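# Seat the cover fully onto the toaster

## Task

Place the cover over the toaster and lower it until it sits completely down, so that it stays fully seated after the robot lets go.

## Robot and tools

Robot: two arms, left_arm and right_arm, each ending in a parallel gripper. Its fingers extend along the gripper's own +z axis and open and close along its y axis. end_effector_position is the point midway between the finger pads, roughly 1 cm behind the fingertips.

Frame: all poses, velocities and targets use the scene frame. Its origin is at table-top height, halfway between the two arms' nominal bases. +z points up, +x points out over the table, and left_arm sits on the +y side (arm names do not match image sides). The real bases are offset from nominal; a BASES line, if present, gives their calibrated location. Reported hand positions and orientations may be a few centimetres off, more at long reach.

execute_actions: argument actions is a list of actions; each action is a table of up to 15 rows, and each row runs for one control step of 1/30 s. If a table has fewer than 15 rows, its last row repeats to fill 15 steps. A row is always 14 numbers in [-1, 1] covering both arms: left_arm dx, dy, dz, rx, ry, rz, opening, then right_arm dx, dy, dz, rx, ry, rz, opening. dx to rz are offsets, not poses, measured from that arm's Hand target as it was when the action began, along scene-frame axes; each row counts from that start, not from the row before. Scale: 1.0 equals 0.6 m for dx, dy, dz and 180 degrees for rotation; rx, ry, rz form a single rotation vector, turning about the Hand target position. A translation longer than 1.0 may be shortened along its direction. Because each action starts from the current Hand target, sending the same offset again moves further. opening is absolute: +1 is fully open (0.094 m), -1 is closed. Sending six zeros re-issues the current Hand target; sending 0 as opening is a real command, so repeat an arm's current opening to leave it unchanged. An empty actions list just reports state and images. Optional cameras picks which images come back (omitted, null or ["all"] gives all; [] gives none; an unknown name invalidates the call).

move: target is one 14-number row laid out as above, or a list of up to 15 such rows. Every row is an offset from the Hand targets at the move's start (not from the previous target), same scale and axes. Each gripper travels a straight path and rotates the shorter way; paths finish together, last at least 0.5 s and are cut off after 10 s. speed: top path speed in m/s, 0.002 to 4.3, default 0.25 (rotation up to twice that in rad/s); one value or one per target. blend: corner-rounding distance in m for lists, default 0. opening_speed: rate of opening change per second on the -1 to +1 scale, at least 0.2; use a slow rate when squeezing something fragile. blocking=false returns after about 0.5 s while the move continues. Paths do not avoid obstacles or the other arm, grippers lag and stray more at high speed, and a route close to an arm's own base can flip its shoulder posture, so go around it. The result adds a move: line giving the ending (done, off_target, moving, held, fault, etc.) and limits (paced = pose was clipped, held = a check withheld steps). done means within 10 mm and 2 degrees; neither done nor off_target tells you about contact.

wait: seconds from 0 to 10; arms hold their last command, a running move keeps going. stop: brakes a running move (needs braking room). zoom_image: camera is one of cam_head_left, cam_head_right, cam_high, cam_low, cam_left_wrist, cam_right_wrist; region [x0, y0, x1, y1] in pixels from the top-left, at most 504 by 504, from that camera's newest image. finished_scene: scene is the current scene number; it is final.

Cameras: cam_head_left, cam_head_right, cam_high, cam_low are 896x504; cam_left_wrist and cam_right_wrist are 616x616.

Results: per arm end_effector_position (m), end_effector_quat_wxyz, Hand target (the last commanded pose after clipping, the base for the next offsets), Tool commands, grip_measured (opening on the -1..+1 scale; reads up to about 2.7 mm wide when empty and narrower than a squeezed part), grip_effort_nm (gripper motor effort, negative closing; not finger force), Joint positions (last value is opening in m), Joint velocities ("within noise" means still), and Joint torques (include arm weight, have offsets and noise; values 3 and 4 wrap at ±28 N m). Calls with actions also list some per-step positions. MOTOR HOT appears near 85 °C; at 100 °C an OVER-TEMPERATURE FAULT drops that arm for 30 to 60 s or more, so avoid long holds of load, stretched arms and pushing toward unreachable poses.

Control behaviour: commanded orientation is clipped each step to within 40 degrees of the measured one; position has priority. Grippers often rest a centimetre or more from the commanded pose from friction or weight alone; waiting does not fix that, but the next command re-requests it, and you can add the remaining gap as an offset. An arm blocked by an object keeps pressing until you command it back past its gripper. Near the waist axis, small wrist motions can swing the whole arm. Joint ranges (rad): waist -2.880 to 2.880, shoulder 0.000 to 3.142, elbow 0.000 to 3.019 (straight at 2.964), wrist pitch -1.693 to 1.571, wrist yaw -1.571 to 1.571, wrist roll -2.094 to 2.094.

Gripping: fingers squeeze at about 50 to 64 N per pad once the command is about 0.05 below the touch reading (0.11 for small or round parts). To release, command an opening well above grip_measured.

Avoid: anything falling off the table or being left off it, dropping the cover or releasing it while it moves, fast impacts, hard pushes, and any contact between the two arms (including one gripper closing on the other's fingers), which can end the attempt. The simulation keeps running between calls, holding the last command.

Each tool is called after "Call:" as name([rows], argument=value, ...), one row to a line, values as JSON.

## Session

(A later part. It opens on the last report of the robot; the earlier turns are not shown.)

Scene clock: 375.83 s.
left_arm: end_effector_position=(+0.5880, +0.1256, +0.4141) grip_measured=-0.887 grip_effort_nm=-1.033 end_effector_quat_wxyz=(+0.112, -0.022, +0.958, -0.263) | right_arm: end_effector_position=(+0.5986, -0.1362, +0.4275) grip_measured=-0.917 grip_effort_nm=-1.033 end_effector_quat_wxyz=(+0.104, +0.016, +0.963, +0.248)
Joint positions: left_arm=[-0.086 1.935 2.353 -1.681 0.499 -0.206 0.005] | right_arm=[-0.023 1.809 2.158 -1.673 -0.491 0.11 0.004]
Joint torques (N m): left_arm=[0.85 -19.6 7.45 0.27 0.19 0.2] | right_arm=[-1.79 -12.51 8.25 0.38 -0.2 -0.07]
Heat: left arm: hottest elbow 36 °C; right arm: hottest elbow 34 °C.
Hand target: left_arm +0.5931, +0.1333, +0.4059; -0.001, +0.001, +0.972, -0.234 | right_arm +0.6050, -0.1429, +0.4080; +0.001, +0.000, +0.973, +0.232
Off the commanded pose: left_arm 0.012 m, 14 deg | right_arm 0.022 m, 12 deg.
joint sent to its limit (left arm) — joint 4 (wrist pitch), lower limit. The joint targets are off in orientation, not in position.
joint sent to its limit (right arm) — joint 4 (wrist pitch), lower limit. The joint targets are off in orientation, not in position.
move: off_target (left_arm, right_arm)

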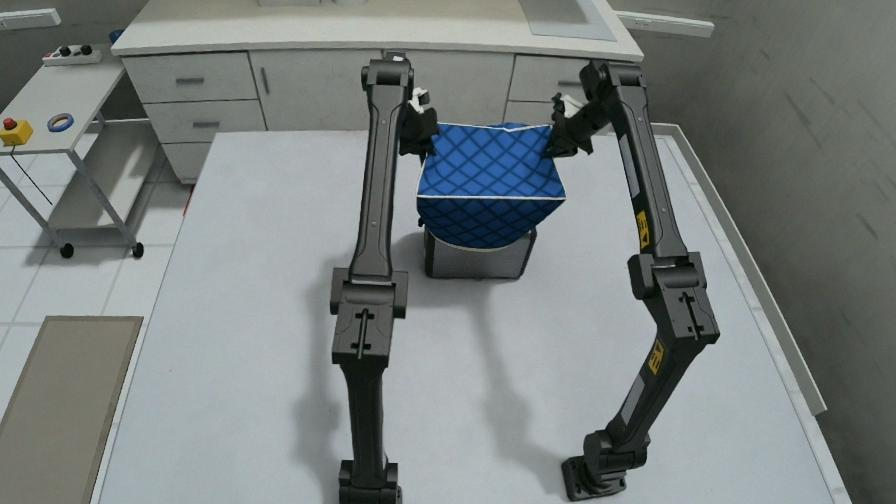

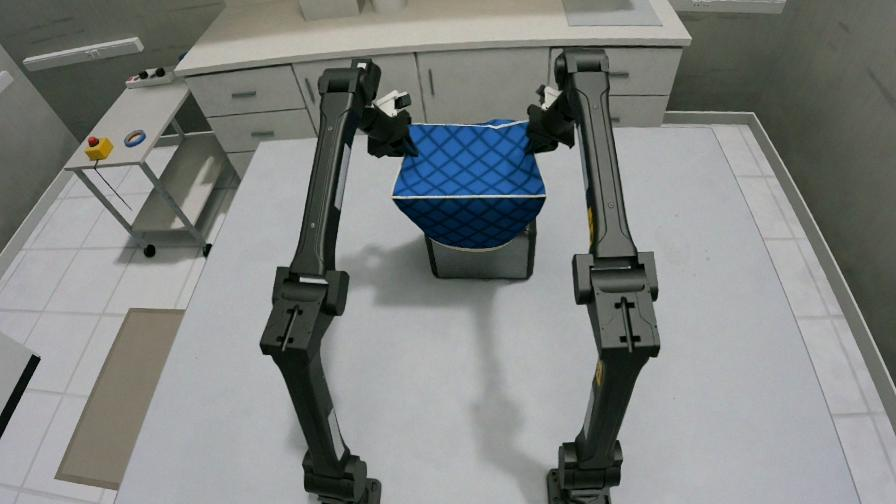

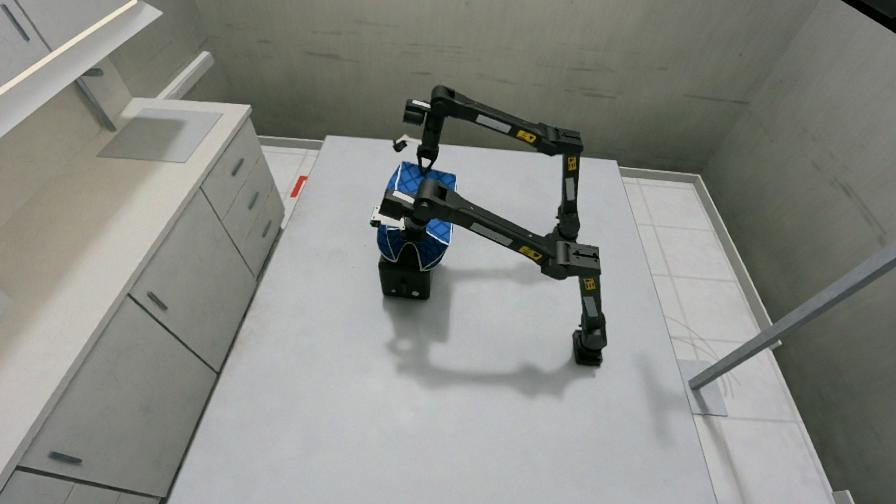

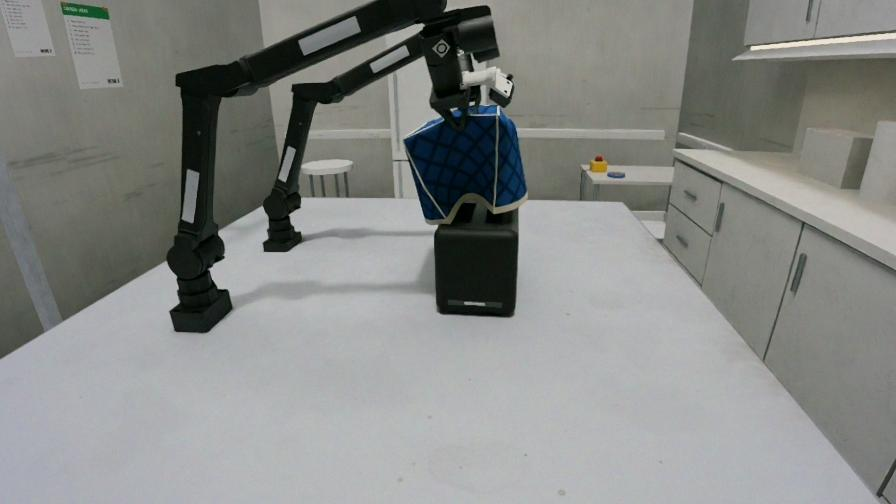

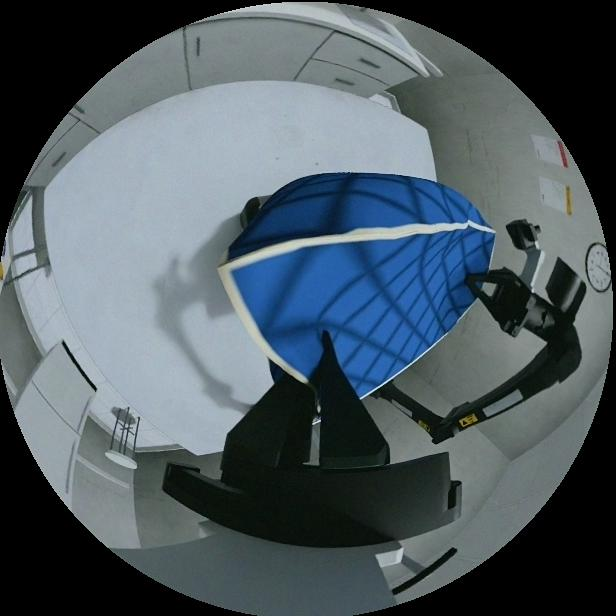

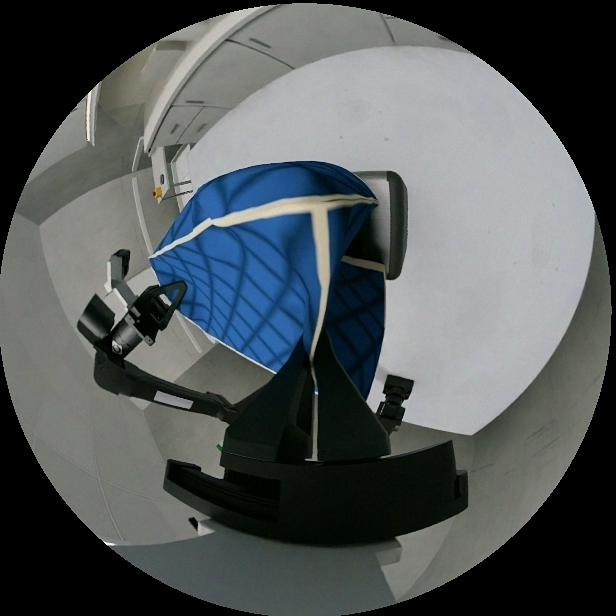

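Call:
move(target=[0,0,-0.07,0,0,0,-1,-0.01,0,-0.085,0,0,0,-1], speed=0.06)

Scene clock: 382.40 s.
left_arm: end_effector_position=(+0.5863, +0.1269, +0.3833) grip_measured=-0.887 grip_effort_nm=-1.033 end_effector_quat_wxyz=(+0.085, -0.012, +0.963, -0.254) | right_arm: end_effector_position=(+0.5929, -0.1369, +0.3925) grip_measured=-0.917 grip_effort_nm=-1.038 end_effector_quat_wxyz=(+0.071, +0.003, +0.967, +0.243)
Joint positions: left_arm=[-0.086 1.945 2.294 -1.681 0.492 -0.166 0.005] | right_arm=[-0.023 1.818 2.086 -1.674 -0.487 0.06 0.004]
Joint torques (N m): left_arm=[0.5 -18.78 6.93 0.06 0.06 0.22] | right_arm=[-1.61 -11.58 6.68 0.28 0.1 -0.07]
Heat: left arm: hottest elbow 37 °C; right arm: hottest shoulder 33 °C.
Hand target: left_arm +0.5930, +0.1333, +0.3639; -0.001, +0.001, +0.972, -0.234 | right_arm +0.5991, -0.1429, +0.3571; +0.001, +0.000, +0.973, +0.232
Off the commanded pose: left_arm 0.021 m, 10 deg | right_arm 0.037 m, 8 deg.
joint sent to its limit (left arm) — joint 4 (wrist pitch), lower limit. The joint targets are off in orientation, not in position.
joint sent to its limit (right arm) — joint 4 (wrist pitch), lower limit. The joint targets are off in orientation, not in position.
move: off_target (left_arm, right_arm)

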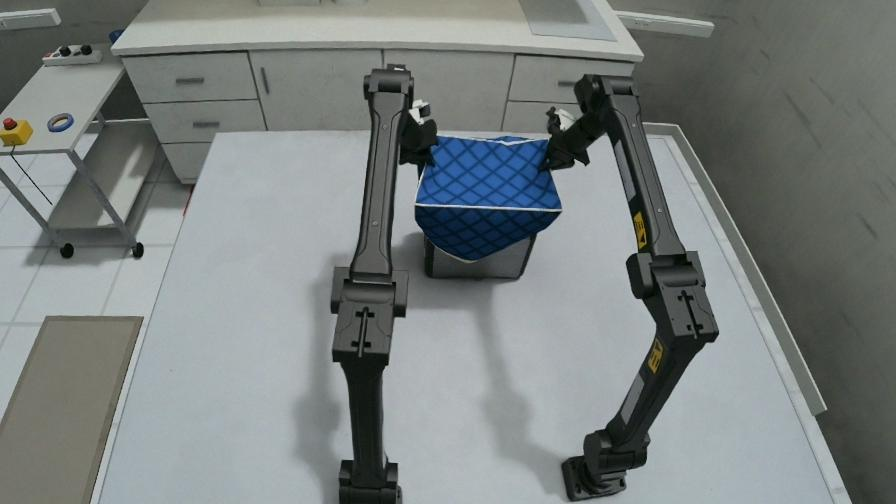

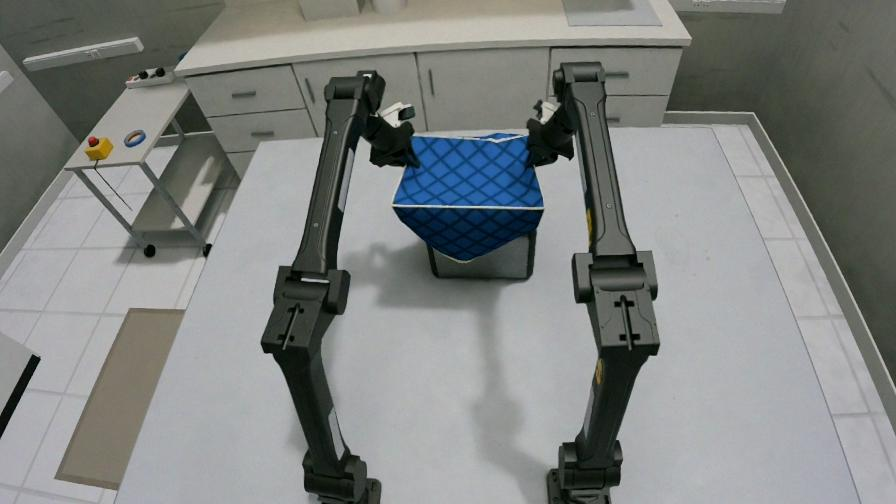

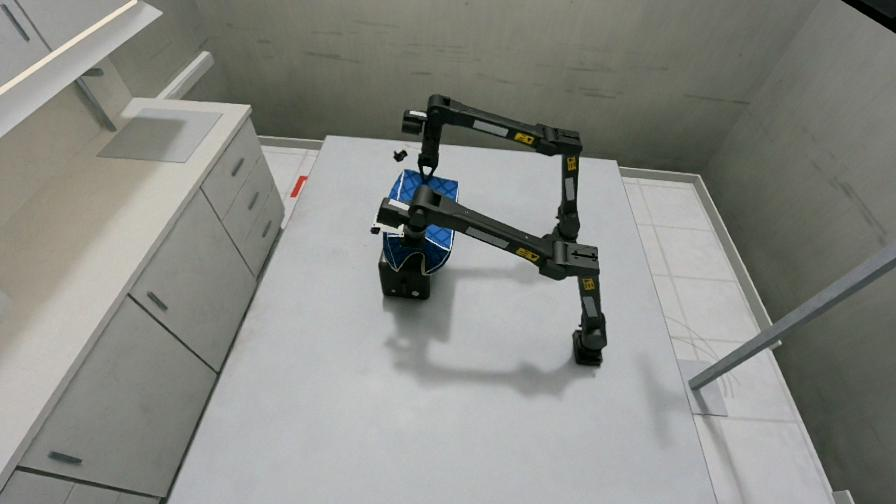

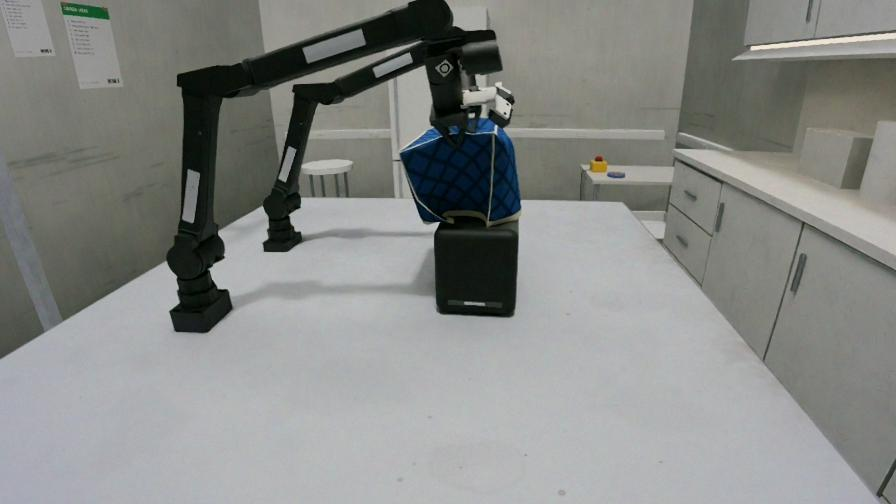

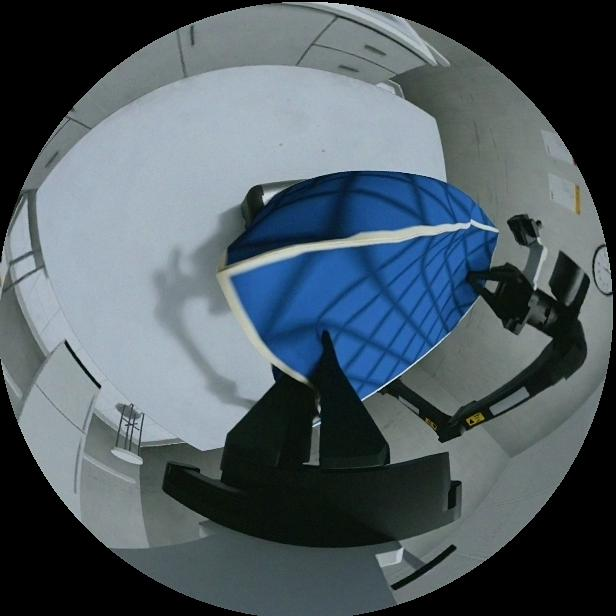

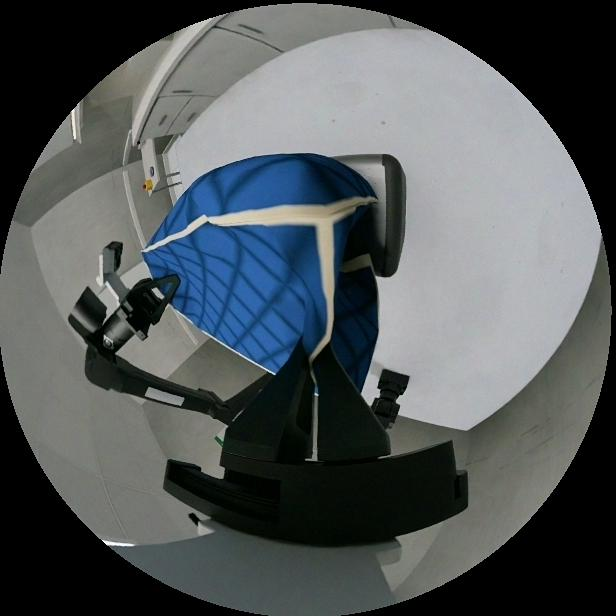

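Call:
move([
  [0,0,0.08,0,0,0,-1,0,0,0.1,0,0,0,-1],
  [0,0.005,0.08,0.09,0,0,-1,0,-0.02,0.1,-0.12,0,0,-1],
], speed=0.08)

Scene clock: 390.77 s.
left_arm: end_effector_position=(+0.5893, +0.1223, +0.3875) grip_measured=-0.887 grip_effort_nm=-1.028 end_effector_quat_wxyz=(+0.119, -0.005, +0.983, -0.137) | right_arm: end_effector_position=(+0.5948, -0.1408, +0.3918) grip_measured=-0.917 grip_effort_nm=-1.028 end_effector_quat_wxyz=(+0.094, -0.004, +0.993, +0.076)
Joint positions: left_arm=[-0.158 1.945 2.341 -1.682 0.232 -0.197 0.005] | right_arm=[0.068 1.812 2.12 -1.674 -0.132 0.111 0.004]
Joint torques (N m): left_arm=[0.91 -22.18 10.29 0.1 -0.79 0.01] | right_arm=[-2.08 -15.15 13.01 0.35 1.14 0.19]
Heat: left arm: hottest elbow 36 °C; right arm: hottest shoulder 33 °C.
Hand target: left_arm +0.5931, +0.1363, +0.4120; +0.000, +0.001, +0.996, -0.094 | right_arm +0.5991, -0.1550, +0.4170; +0.001, +0.000, +0.999, +0.046
Off the commanded pose: left_arm 0.028 m, 15 deg | right_arm 0.029 m, 11 deg.
joint sent to its limit (left arm) — joint 4 (wrist pitch), lower limit. The joint targets are off in orientation, not in position.
joint sent to its limit (right arm) — joint 4 (wrist pitch), lower limit. The joint targets are off in orientation, not in position.
move: off_target (left_arm, right_arm)

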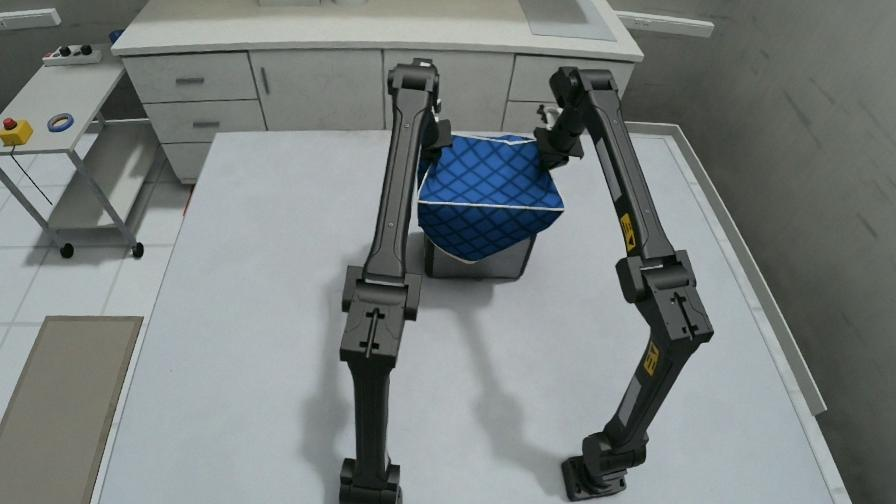

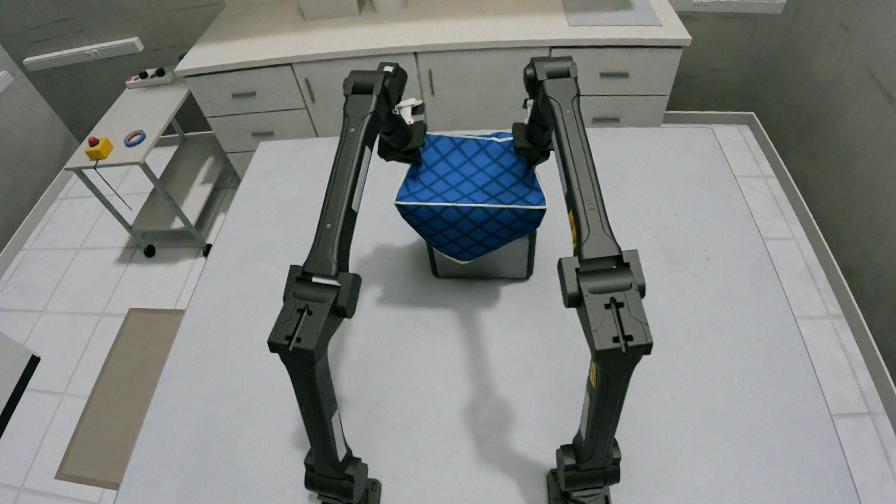

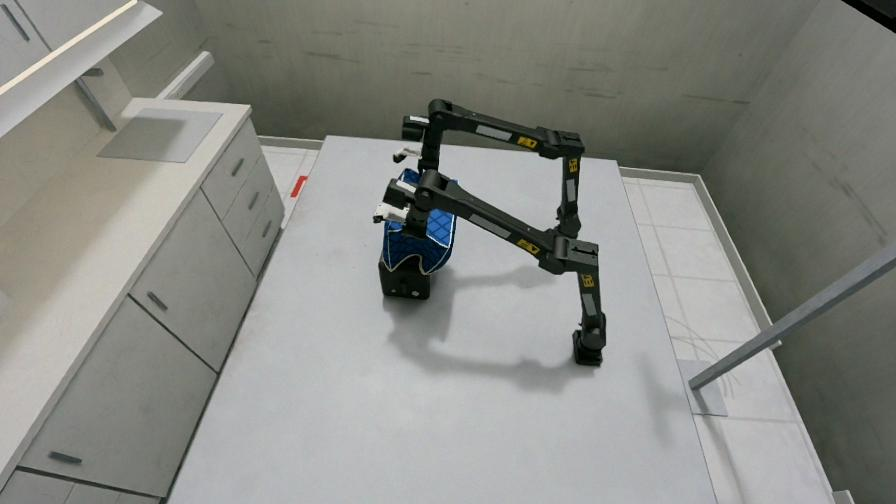

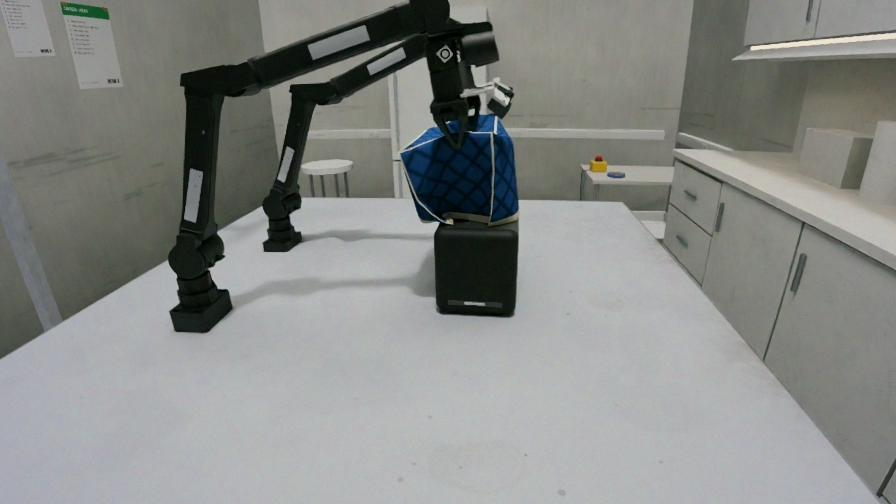

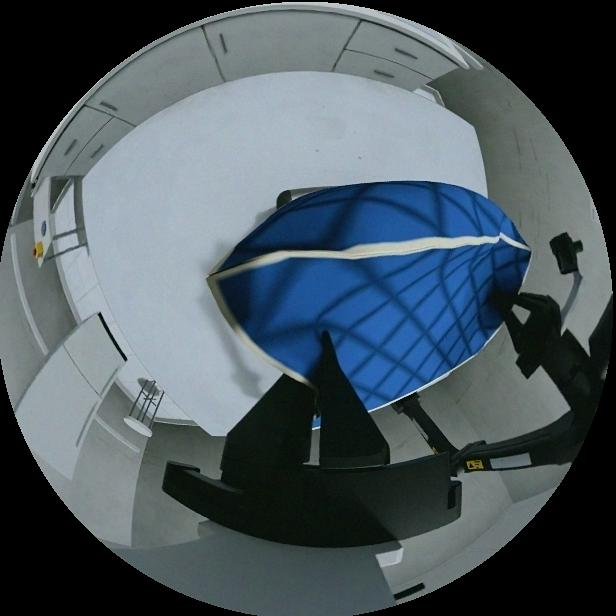

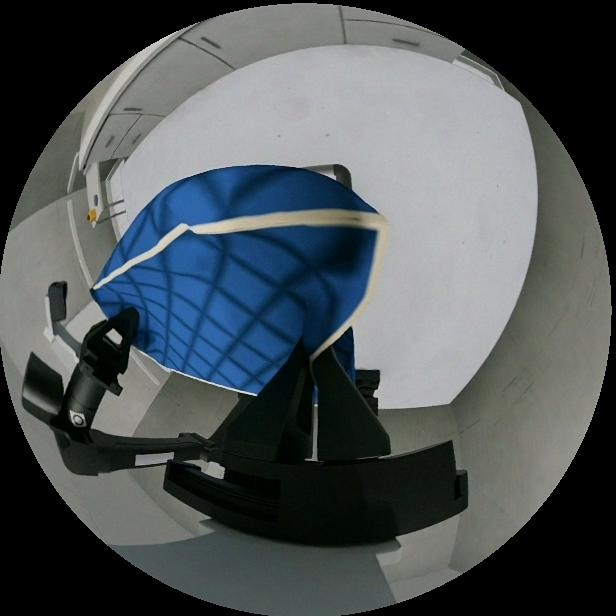

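Call:
move(target=[0.02,0,0.07,0.02,0,0,-1,0.02,0,0.07,0,0,0,-1], speed=0.1)

Call:
zoom_image(camera="cam_low", region=[370, 60, 570, 260])

Call:
zoom_image(camera="cam_head_right", region=[360, 90, 580, 290])

Scene clock: 397.13 s.
left_arm: end_effector_position=(+0.5972, +0.1227, +0.4410) grip_measured=-0.887 grip_effort_nm=-1.013 end_effector_quat_wxyz=(+0.186, -0.001, +0.975, -0.121) | right_arm: end_effector_position=(+0.6049, -0.1396, +0.4340) grip_measured=-0.917 grip_effort_nm=-1.033 end_effector_quat_wxyz=(+0.144, -0.004, +0.986, +0.081)
Joint positions: left_arm=[-0.17 1.945 2.472 -1.682 0.174 -0.204 0.005] | right_arm=[0.069 1.812 2.221 -1.674 -0.131 0.117 0.004]
Joint torques (N m): left_arm=[1.08 -19.72 10.39 0.43 -0.81 -0.05] | right_arm=[-2.43 -14.27 13.9 0.55 0.91 0.21]
Heat: left arm: hottest elbow 38 °C; right arm: hottest elbow 34 °C.
Hand target: left_arm +0.6051, +0.1363, +0.4541; +0.000, +0.001, +0.998, -0.063 | right_arm +0.6111, -0.1549, +0.4590; +0.001, +0.000, +0.999, +0.046
Off the commanded pose: left_arm 0.020 m, 23 deg | right_arm 0.030 m, 17 deg.
joint sent to its limit (left arm) — joint 4 (wrist pitch), lower limit. The joint targets are off in orientation, not in position.
joint sent to its limit (right arm) — joint 4 (wrist pitch), lower limit. The joint targets are off in orientation, not in position.
move: off_target (left_arm, right_arm)

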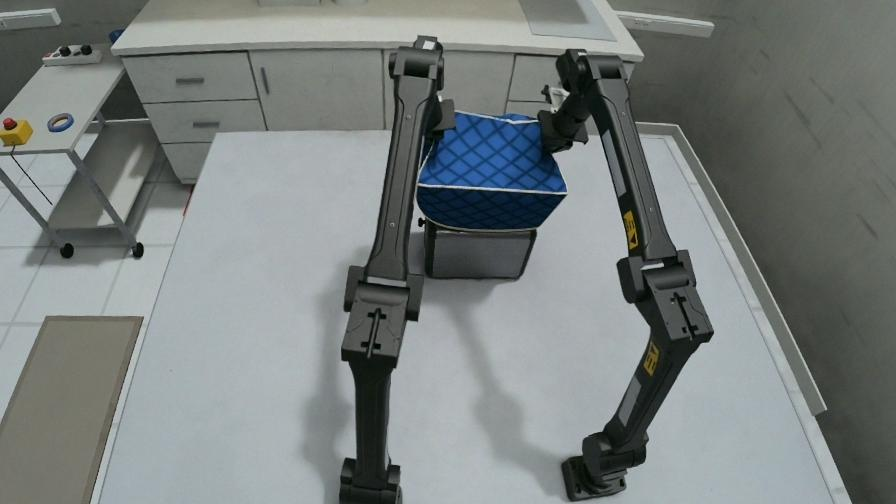

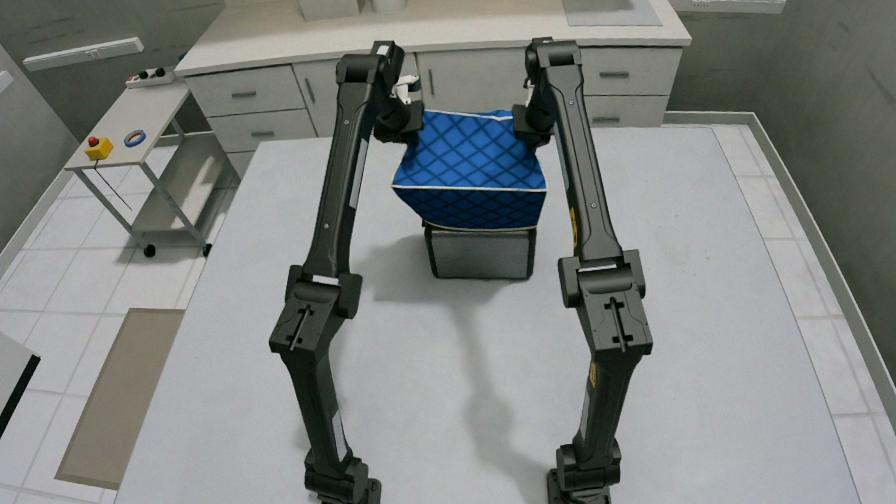

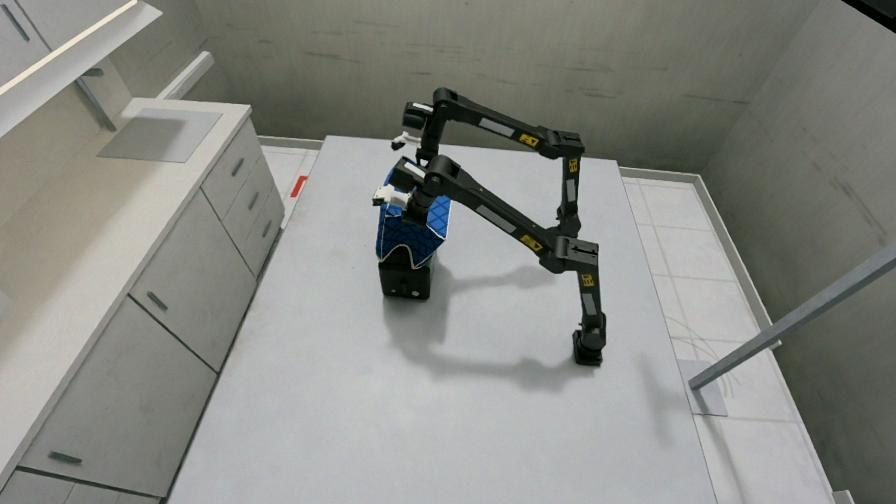

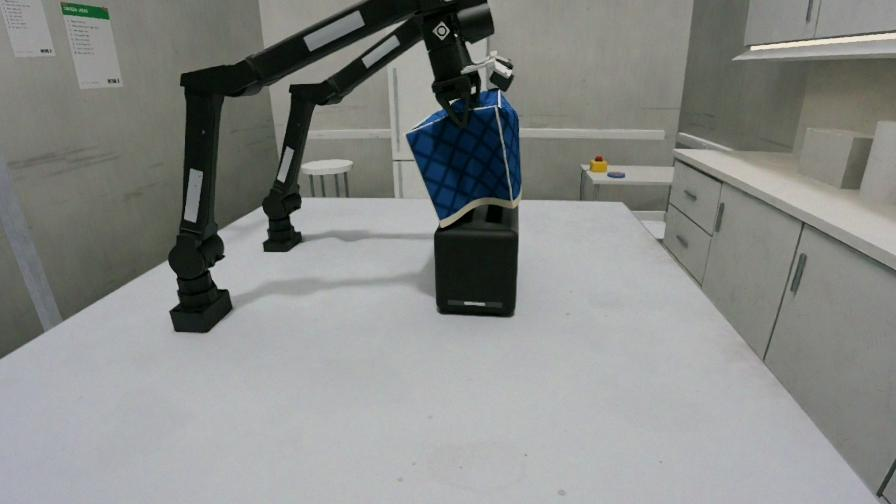

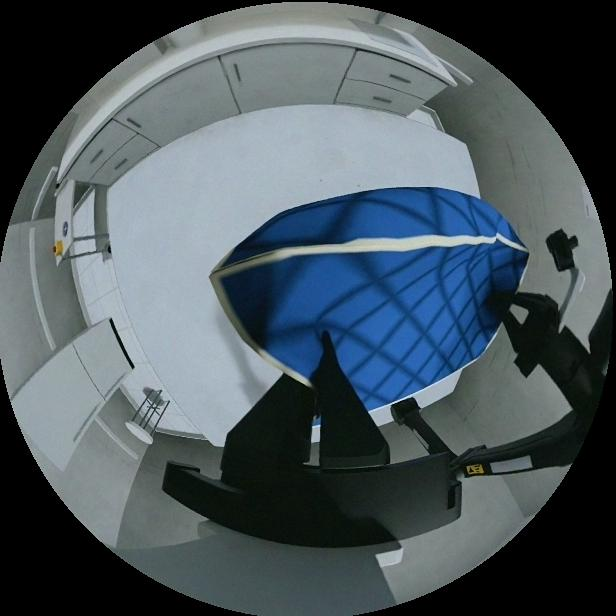

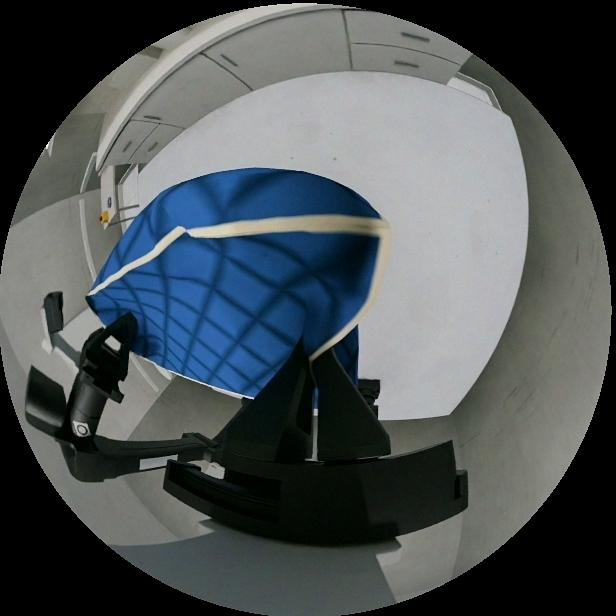

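Scaled by 2.520.

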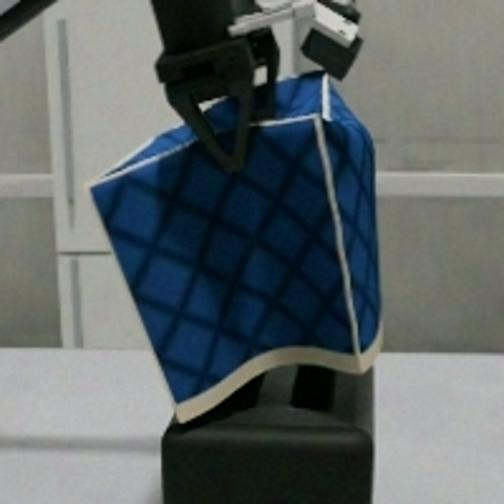

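Scaled by 2.291.

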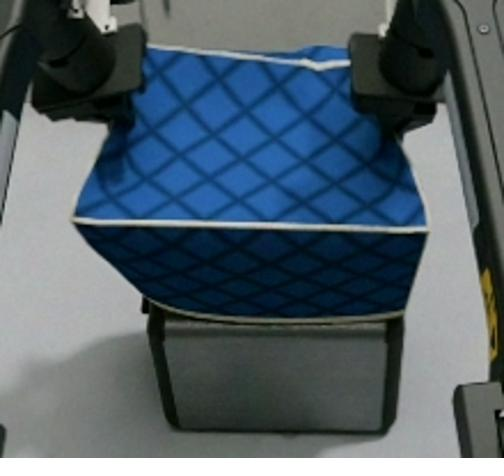

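Call:
move(target=[0,0.01,-0.06,0,0,0,-1,0,-0.01,-0.07,0,0,0,-1], speed=0.06, cameras=["cam_head_left","cam_low","cam_high"])

Call:
zoom_image(camera="cam_low", region=[370, 60, 570, 260])

Call:
zoom_image(camera="cam_head_left", region=[360, 90, 580, 290])

Scene clock: 423.07 s.
left_arm: end_effector_position=(+0.5971, +0.1232, +0.4268) grip_measured=-0.887 grip_effort_nm=-1.023 end_effector_quat_wxyz=(+0.171, -0.003, +0.978, -0.117) | right_arm: end_effector_position=(+0.6046, -0.1397, +0.4322) grip_measured=-0.917 grip_effort_nm=-1.043 end_effector_quat_wxyz=(+0.142, -0.004, +0.987, +0.081)
Joint positions: left_arm=[-0.17 1.947 2.443 -1.682 0.171 -0.204 0.005] | right_arm=[0.069 1.812 2.217 -1.674 -0.13 0.117 0.004]
Joint torques (N m): left_arm=[1.49 -19.9 7.34 0.35 -0.79 0.16] | right_arm=[-3.31 -12.98 8.14 0.47 0.88 -0.01]
Heat: left arm: hottest elbow 39 °C; right arm: hottest elbow 36 °C.
Hand target: left_arm +0.6051, +0.1424, +0.4181; +0.000, +0.001, +0.998, -0.063 | right_arm +0.6111, -0.1608, +0.4170; +0.001, +0.000, +0.999, +0.046
Off the commanded pose: left_arm 0.022 m, 21 deg | right_arm 0.027 m, 17 deg.
joint sent to its limit (left arm) — joint 4 (wrist pitch), lower limit. The joint targets are off in orientation, not in position.
joint sent to its limit (right arm) — joint 4 (wrist pitch), lower limit. The joint targets are off in orientation, not in position.
move: off_target (left_arm, right_arm)
Images, in order (width x height): cam_head_left 896x504, cam_high 896x504, cam_low 896x504.

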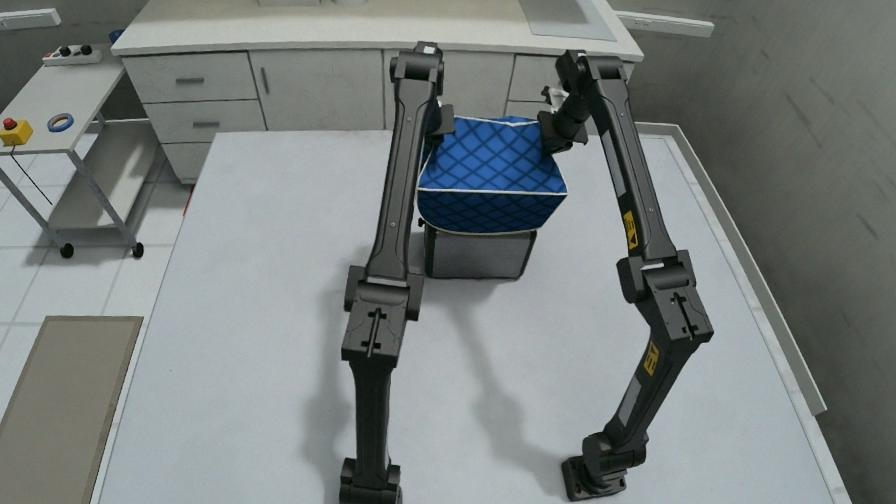

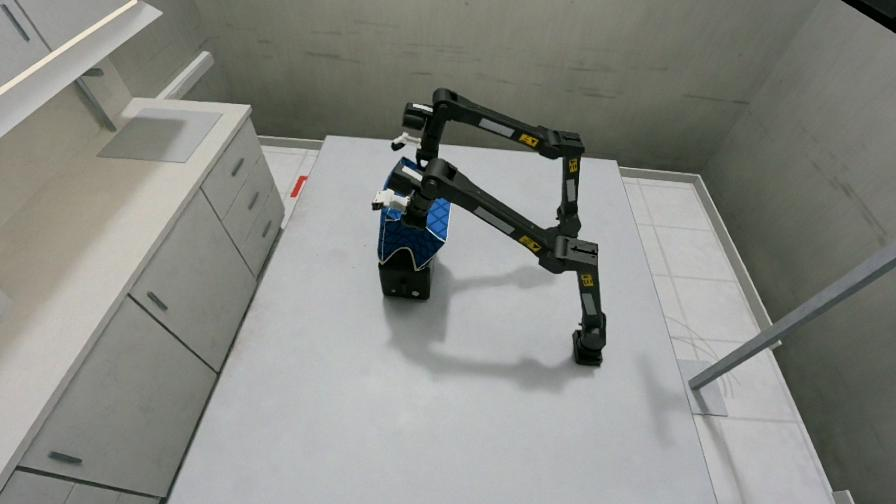

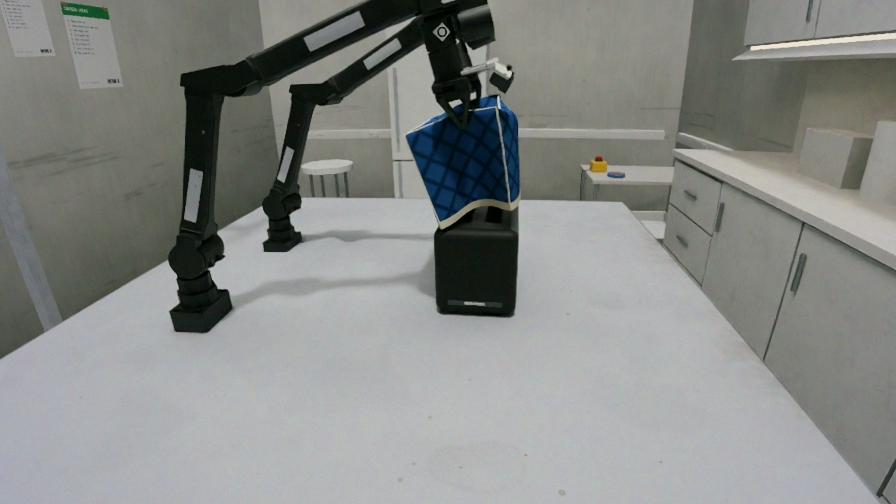

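Scaled by 2.520.

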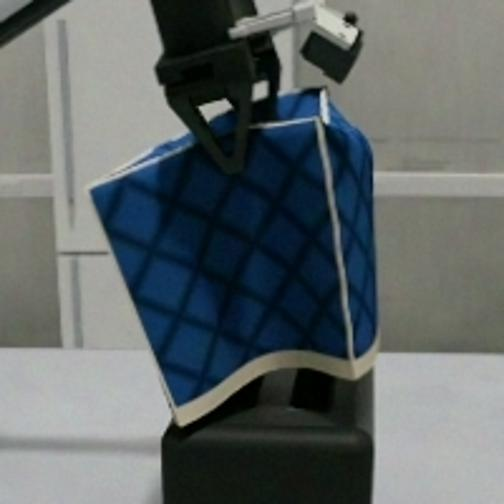

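Scaled by 2.291.

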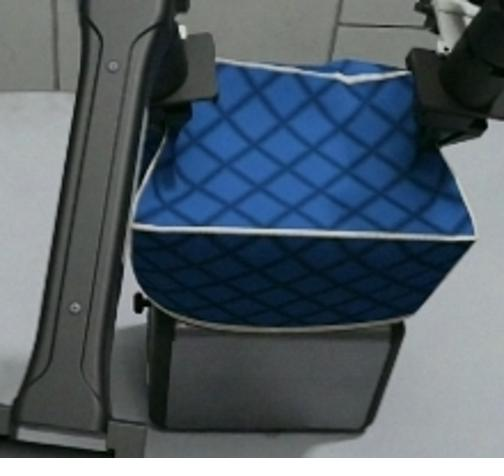

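Call:
move([
  [0,0,0.14,0,0,0,-1,0,0,0.14,0,0,0,-1],
  [-0.38,0,0.14,0,0,0,-1,-0.38,0,0.14,0,0,0,-1],
  [-0.38,0,-0.33,0,0,0,-1,-0.38,0,-0.33,0,0,0,-1],
], speed=[0.12,0.15,0.12], cameras=["cam_head_left","cam_low","cam_high"])

Scene clock: 439.77 s.
left_arm: end_effector_position=(+0.3715, +0.1211, +0.2258) grip_measured=-0.887 grip_effort_nm=-1.033 end_effector_quat_wxyz=(-0.001, +0.006, +0.996, -0.088) | right_arm: end_effector_position=(+0.3837, -0.1397, +0.2320) grip_measured=-0.917 grip_effort_nm=-1.028 end_effector_quat_wxyz=(+0.011, -0.006, +0.997, +0.076)
Joint positions: left_arm=[-0.261 1.457 1.302 -1.375 0.171 -0.248 0.005] | right_arm=[0.123 1.331 1.141 -1.335 -0.146 0.151 0.004]
Joint torques (N m): left_arm=[2.32 -12.51 7.01 -0.09 -1.72 0.28] | right_arm=[-3.37 -6.65 7.65 0.08 2.01 -0.12]
Heat: left arm: hottest elbow 38 °C; right arm: hottest elbow 34 °C.
Hand target: left_arm +0.3770, +0.1423, +0.2201; -0.001, +0.001, +0.998, -0.063 | right_arm +0.3831, -0.1609, +0.2191; +0.001, +0.000, +0.999, +0.046
Off the commanded pose: left_arm 0.023 m, 3 deg | right_arm 0.025 m, 4 deg.
move: off_target (left_arm, right_arm)
Images, in order (width x height): cam_head_left 896x504, cam_high 896x504, cam_low 896x504.

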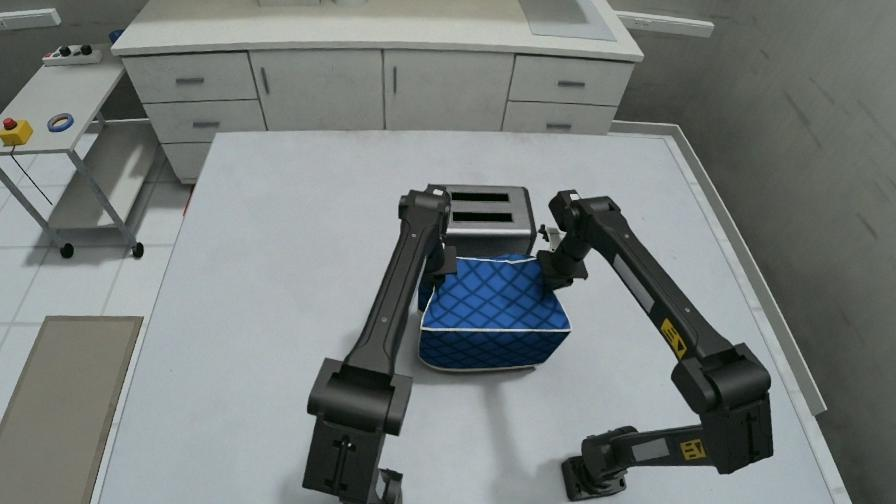

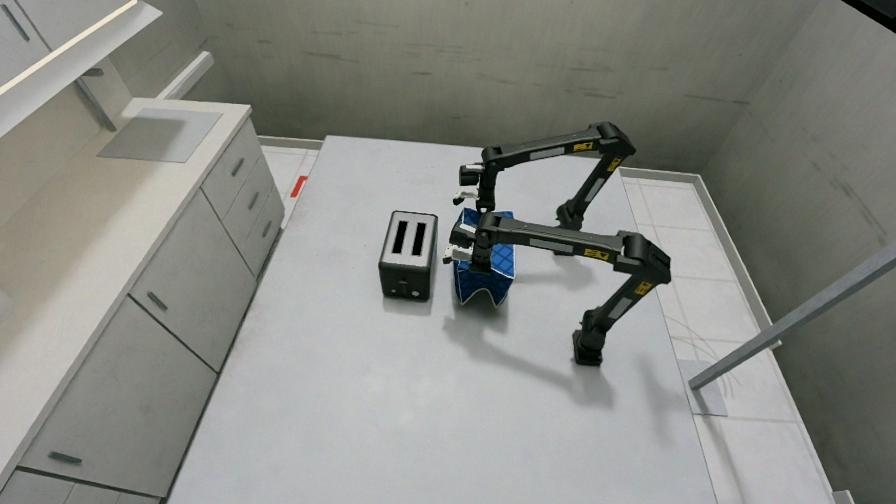

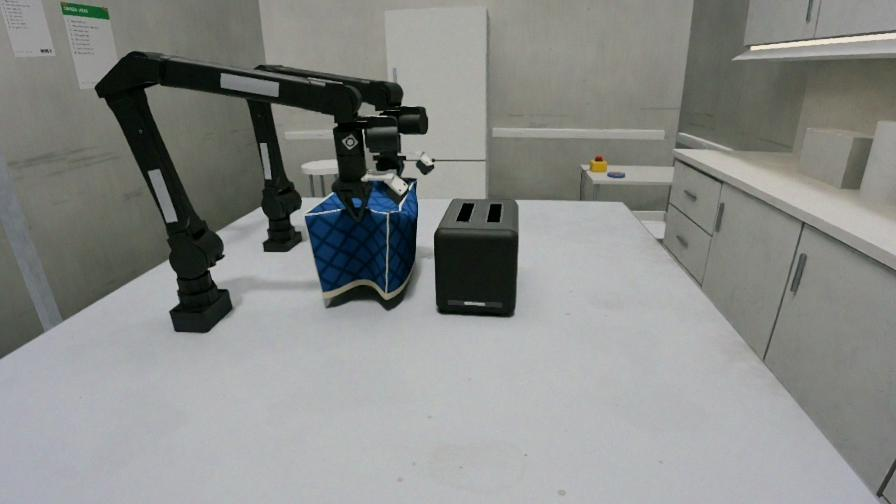

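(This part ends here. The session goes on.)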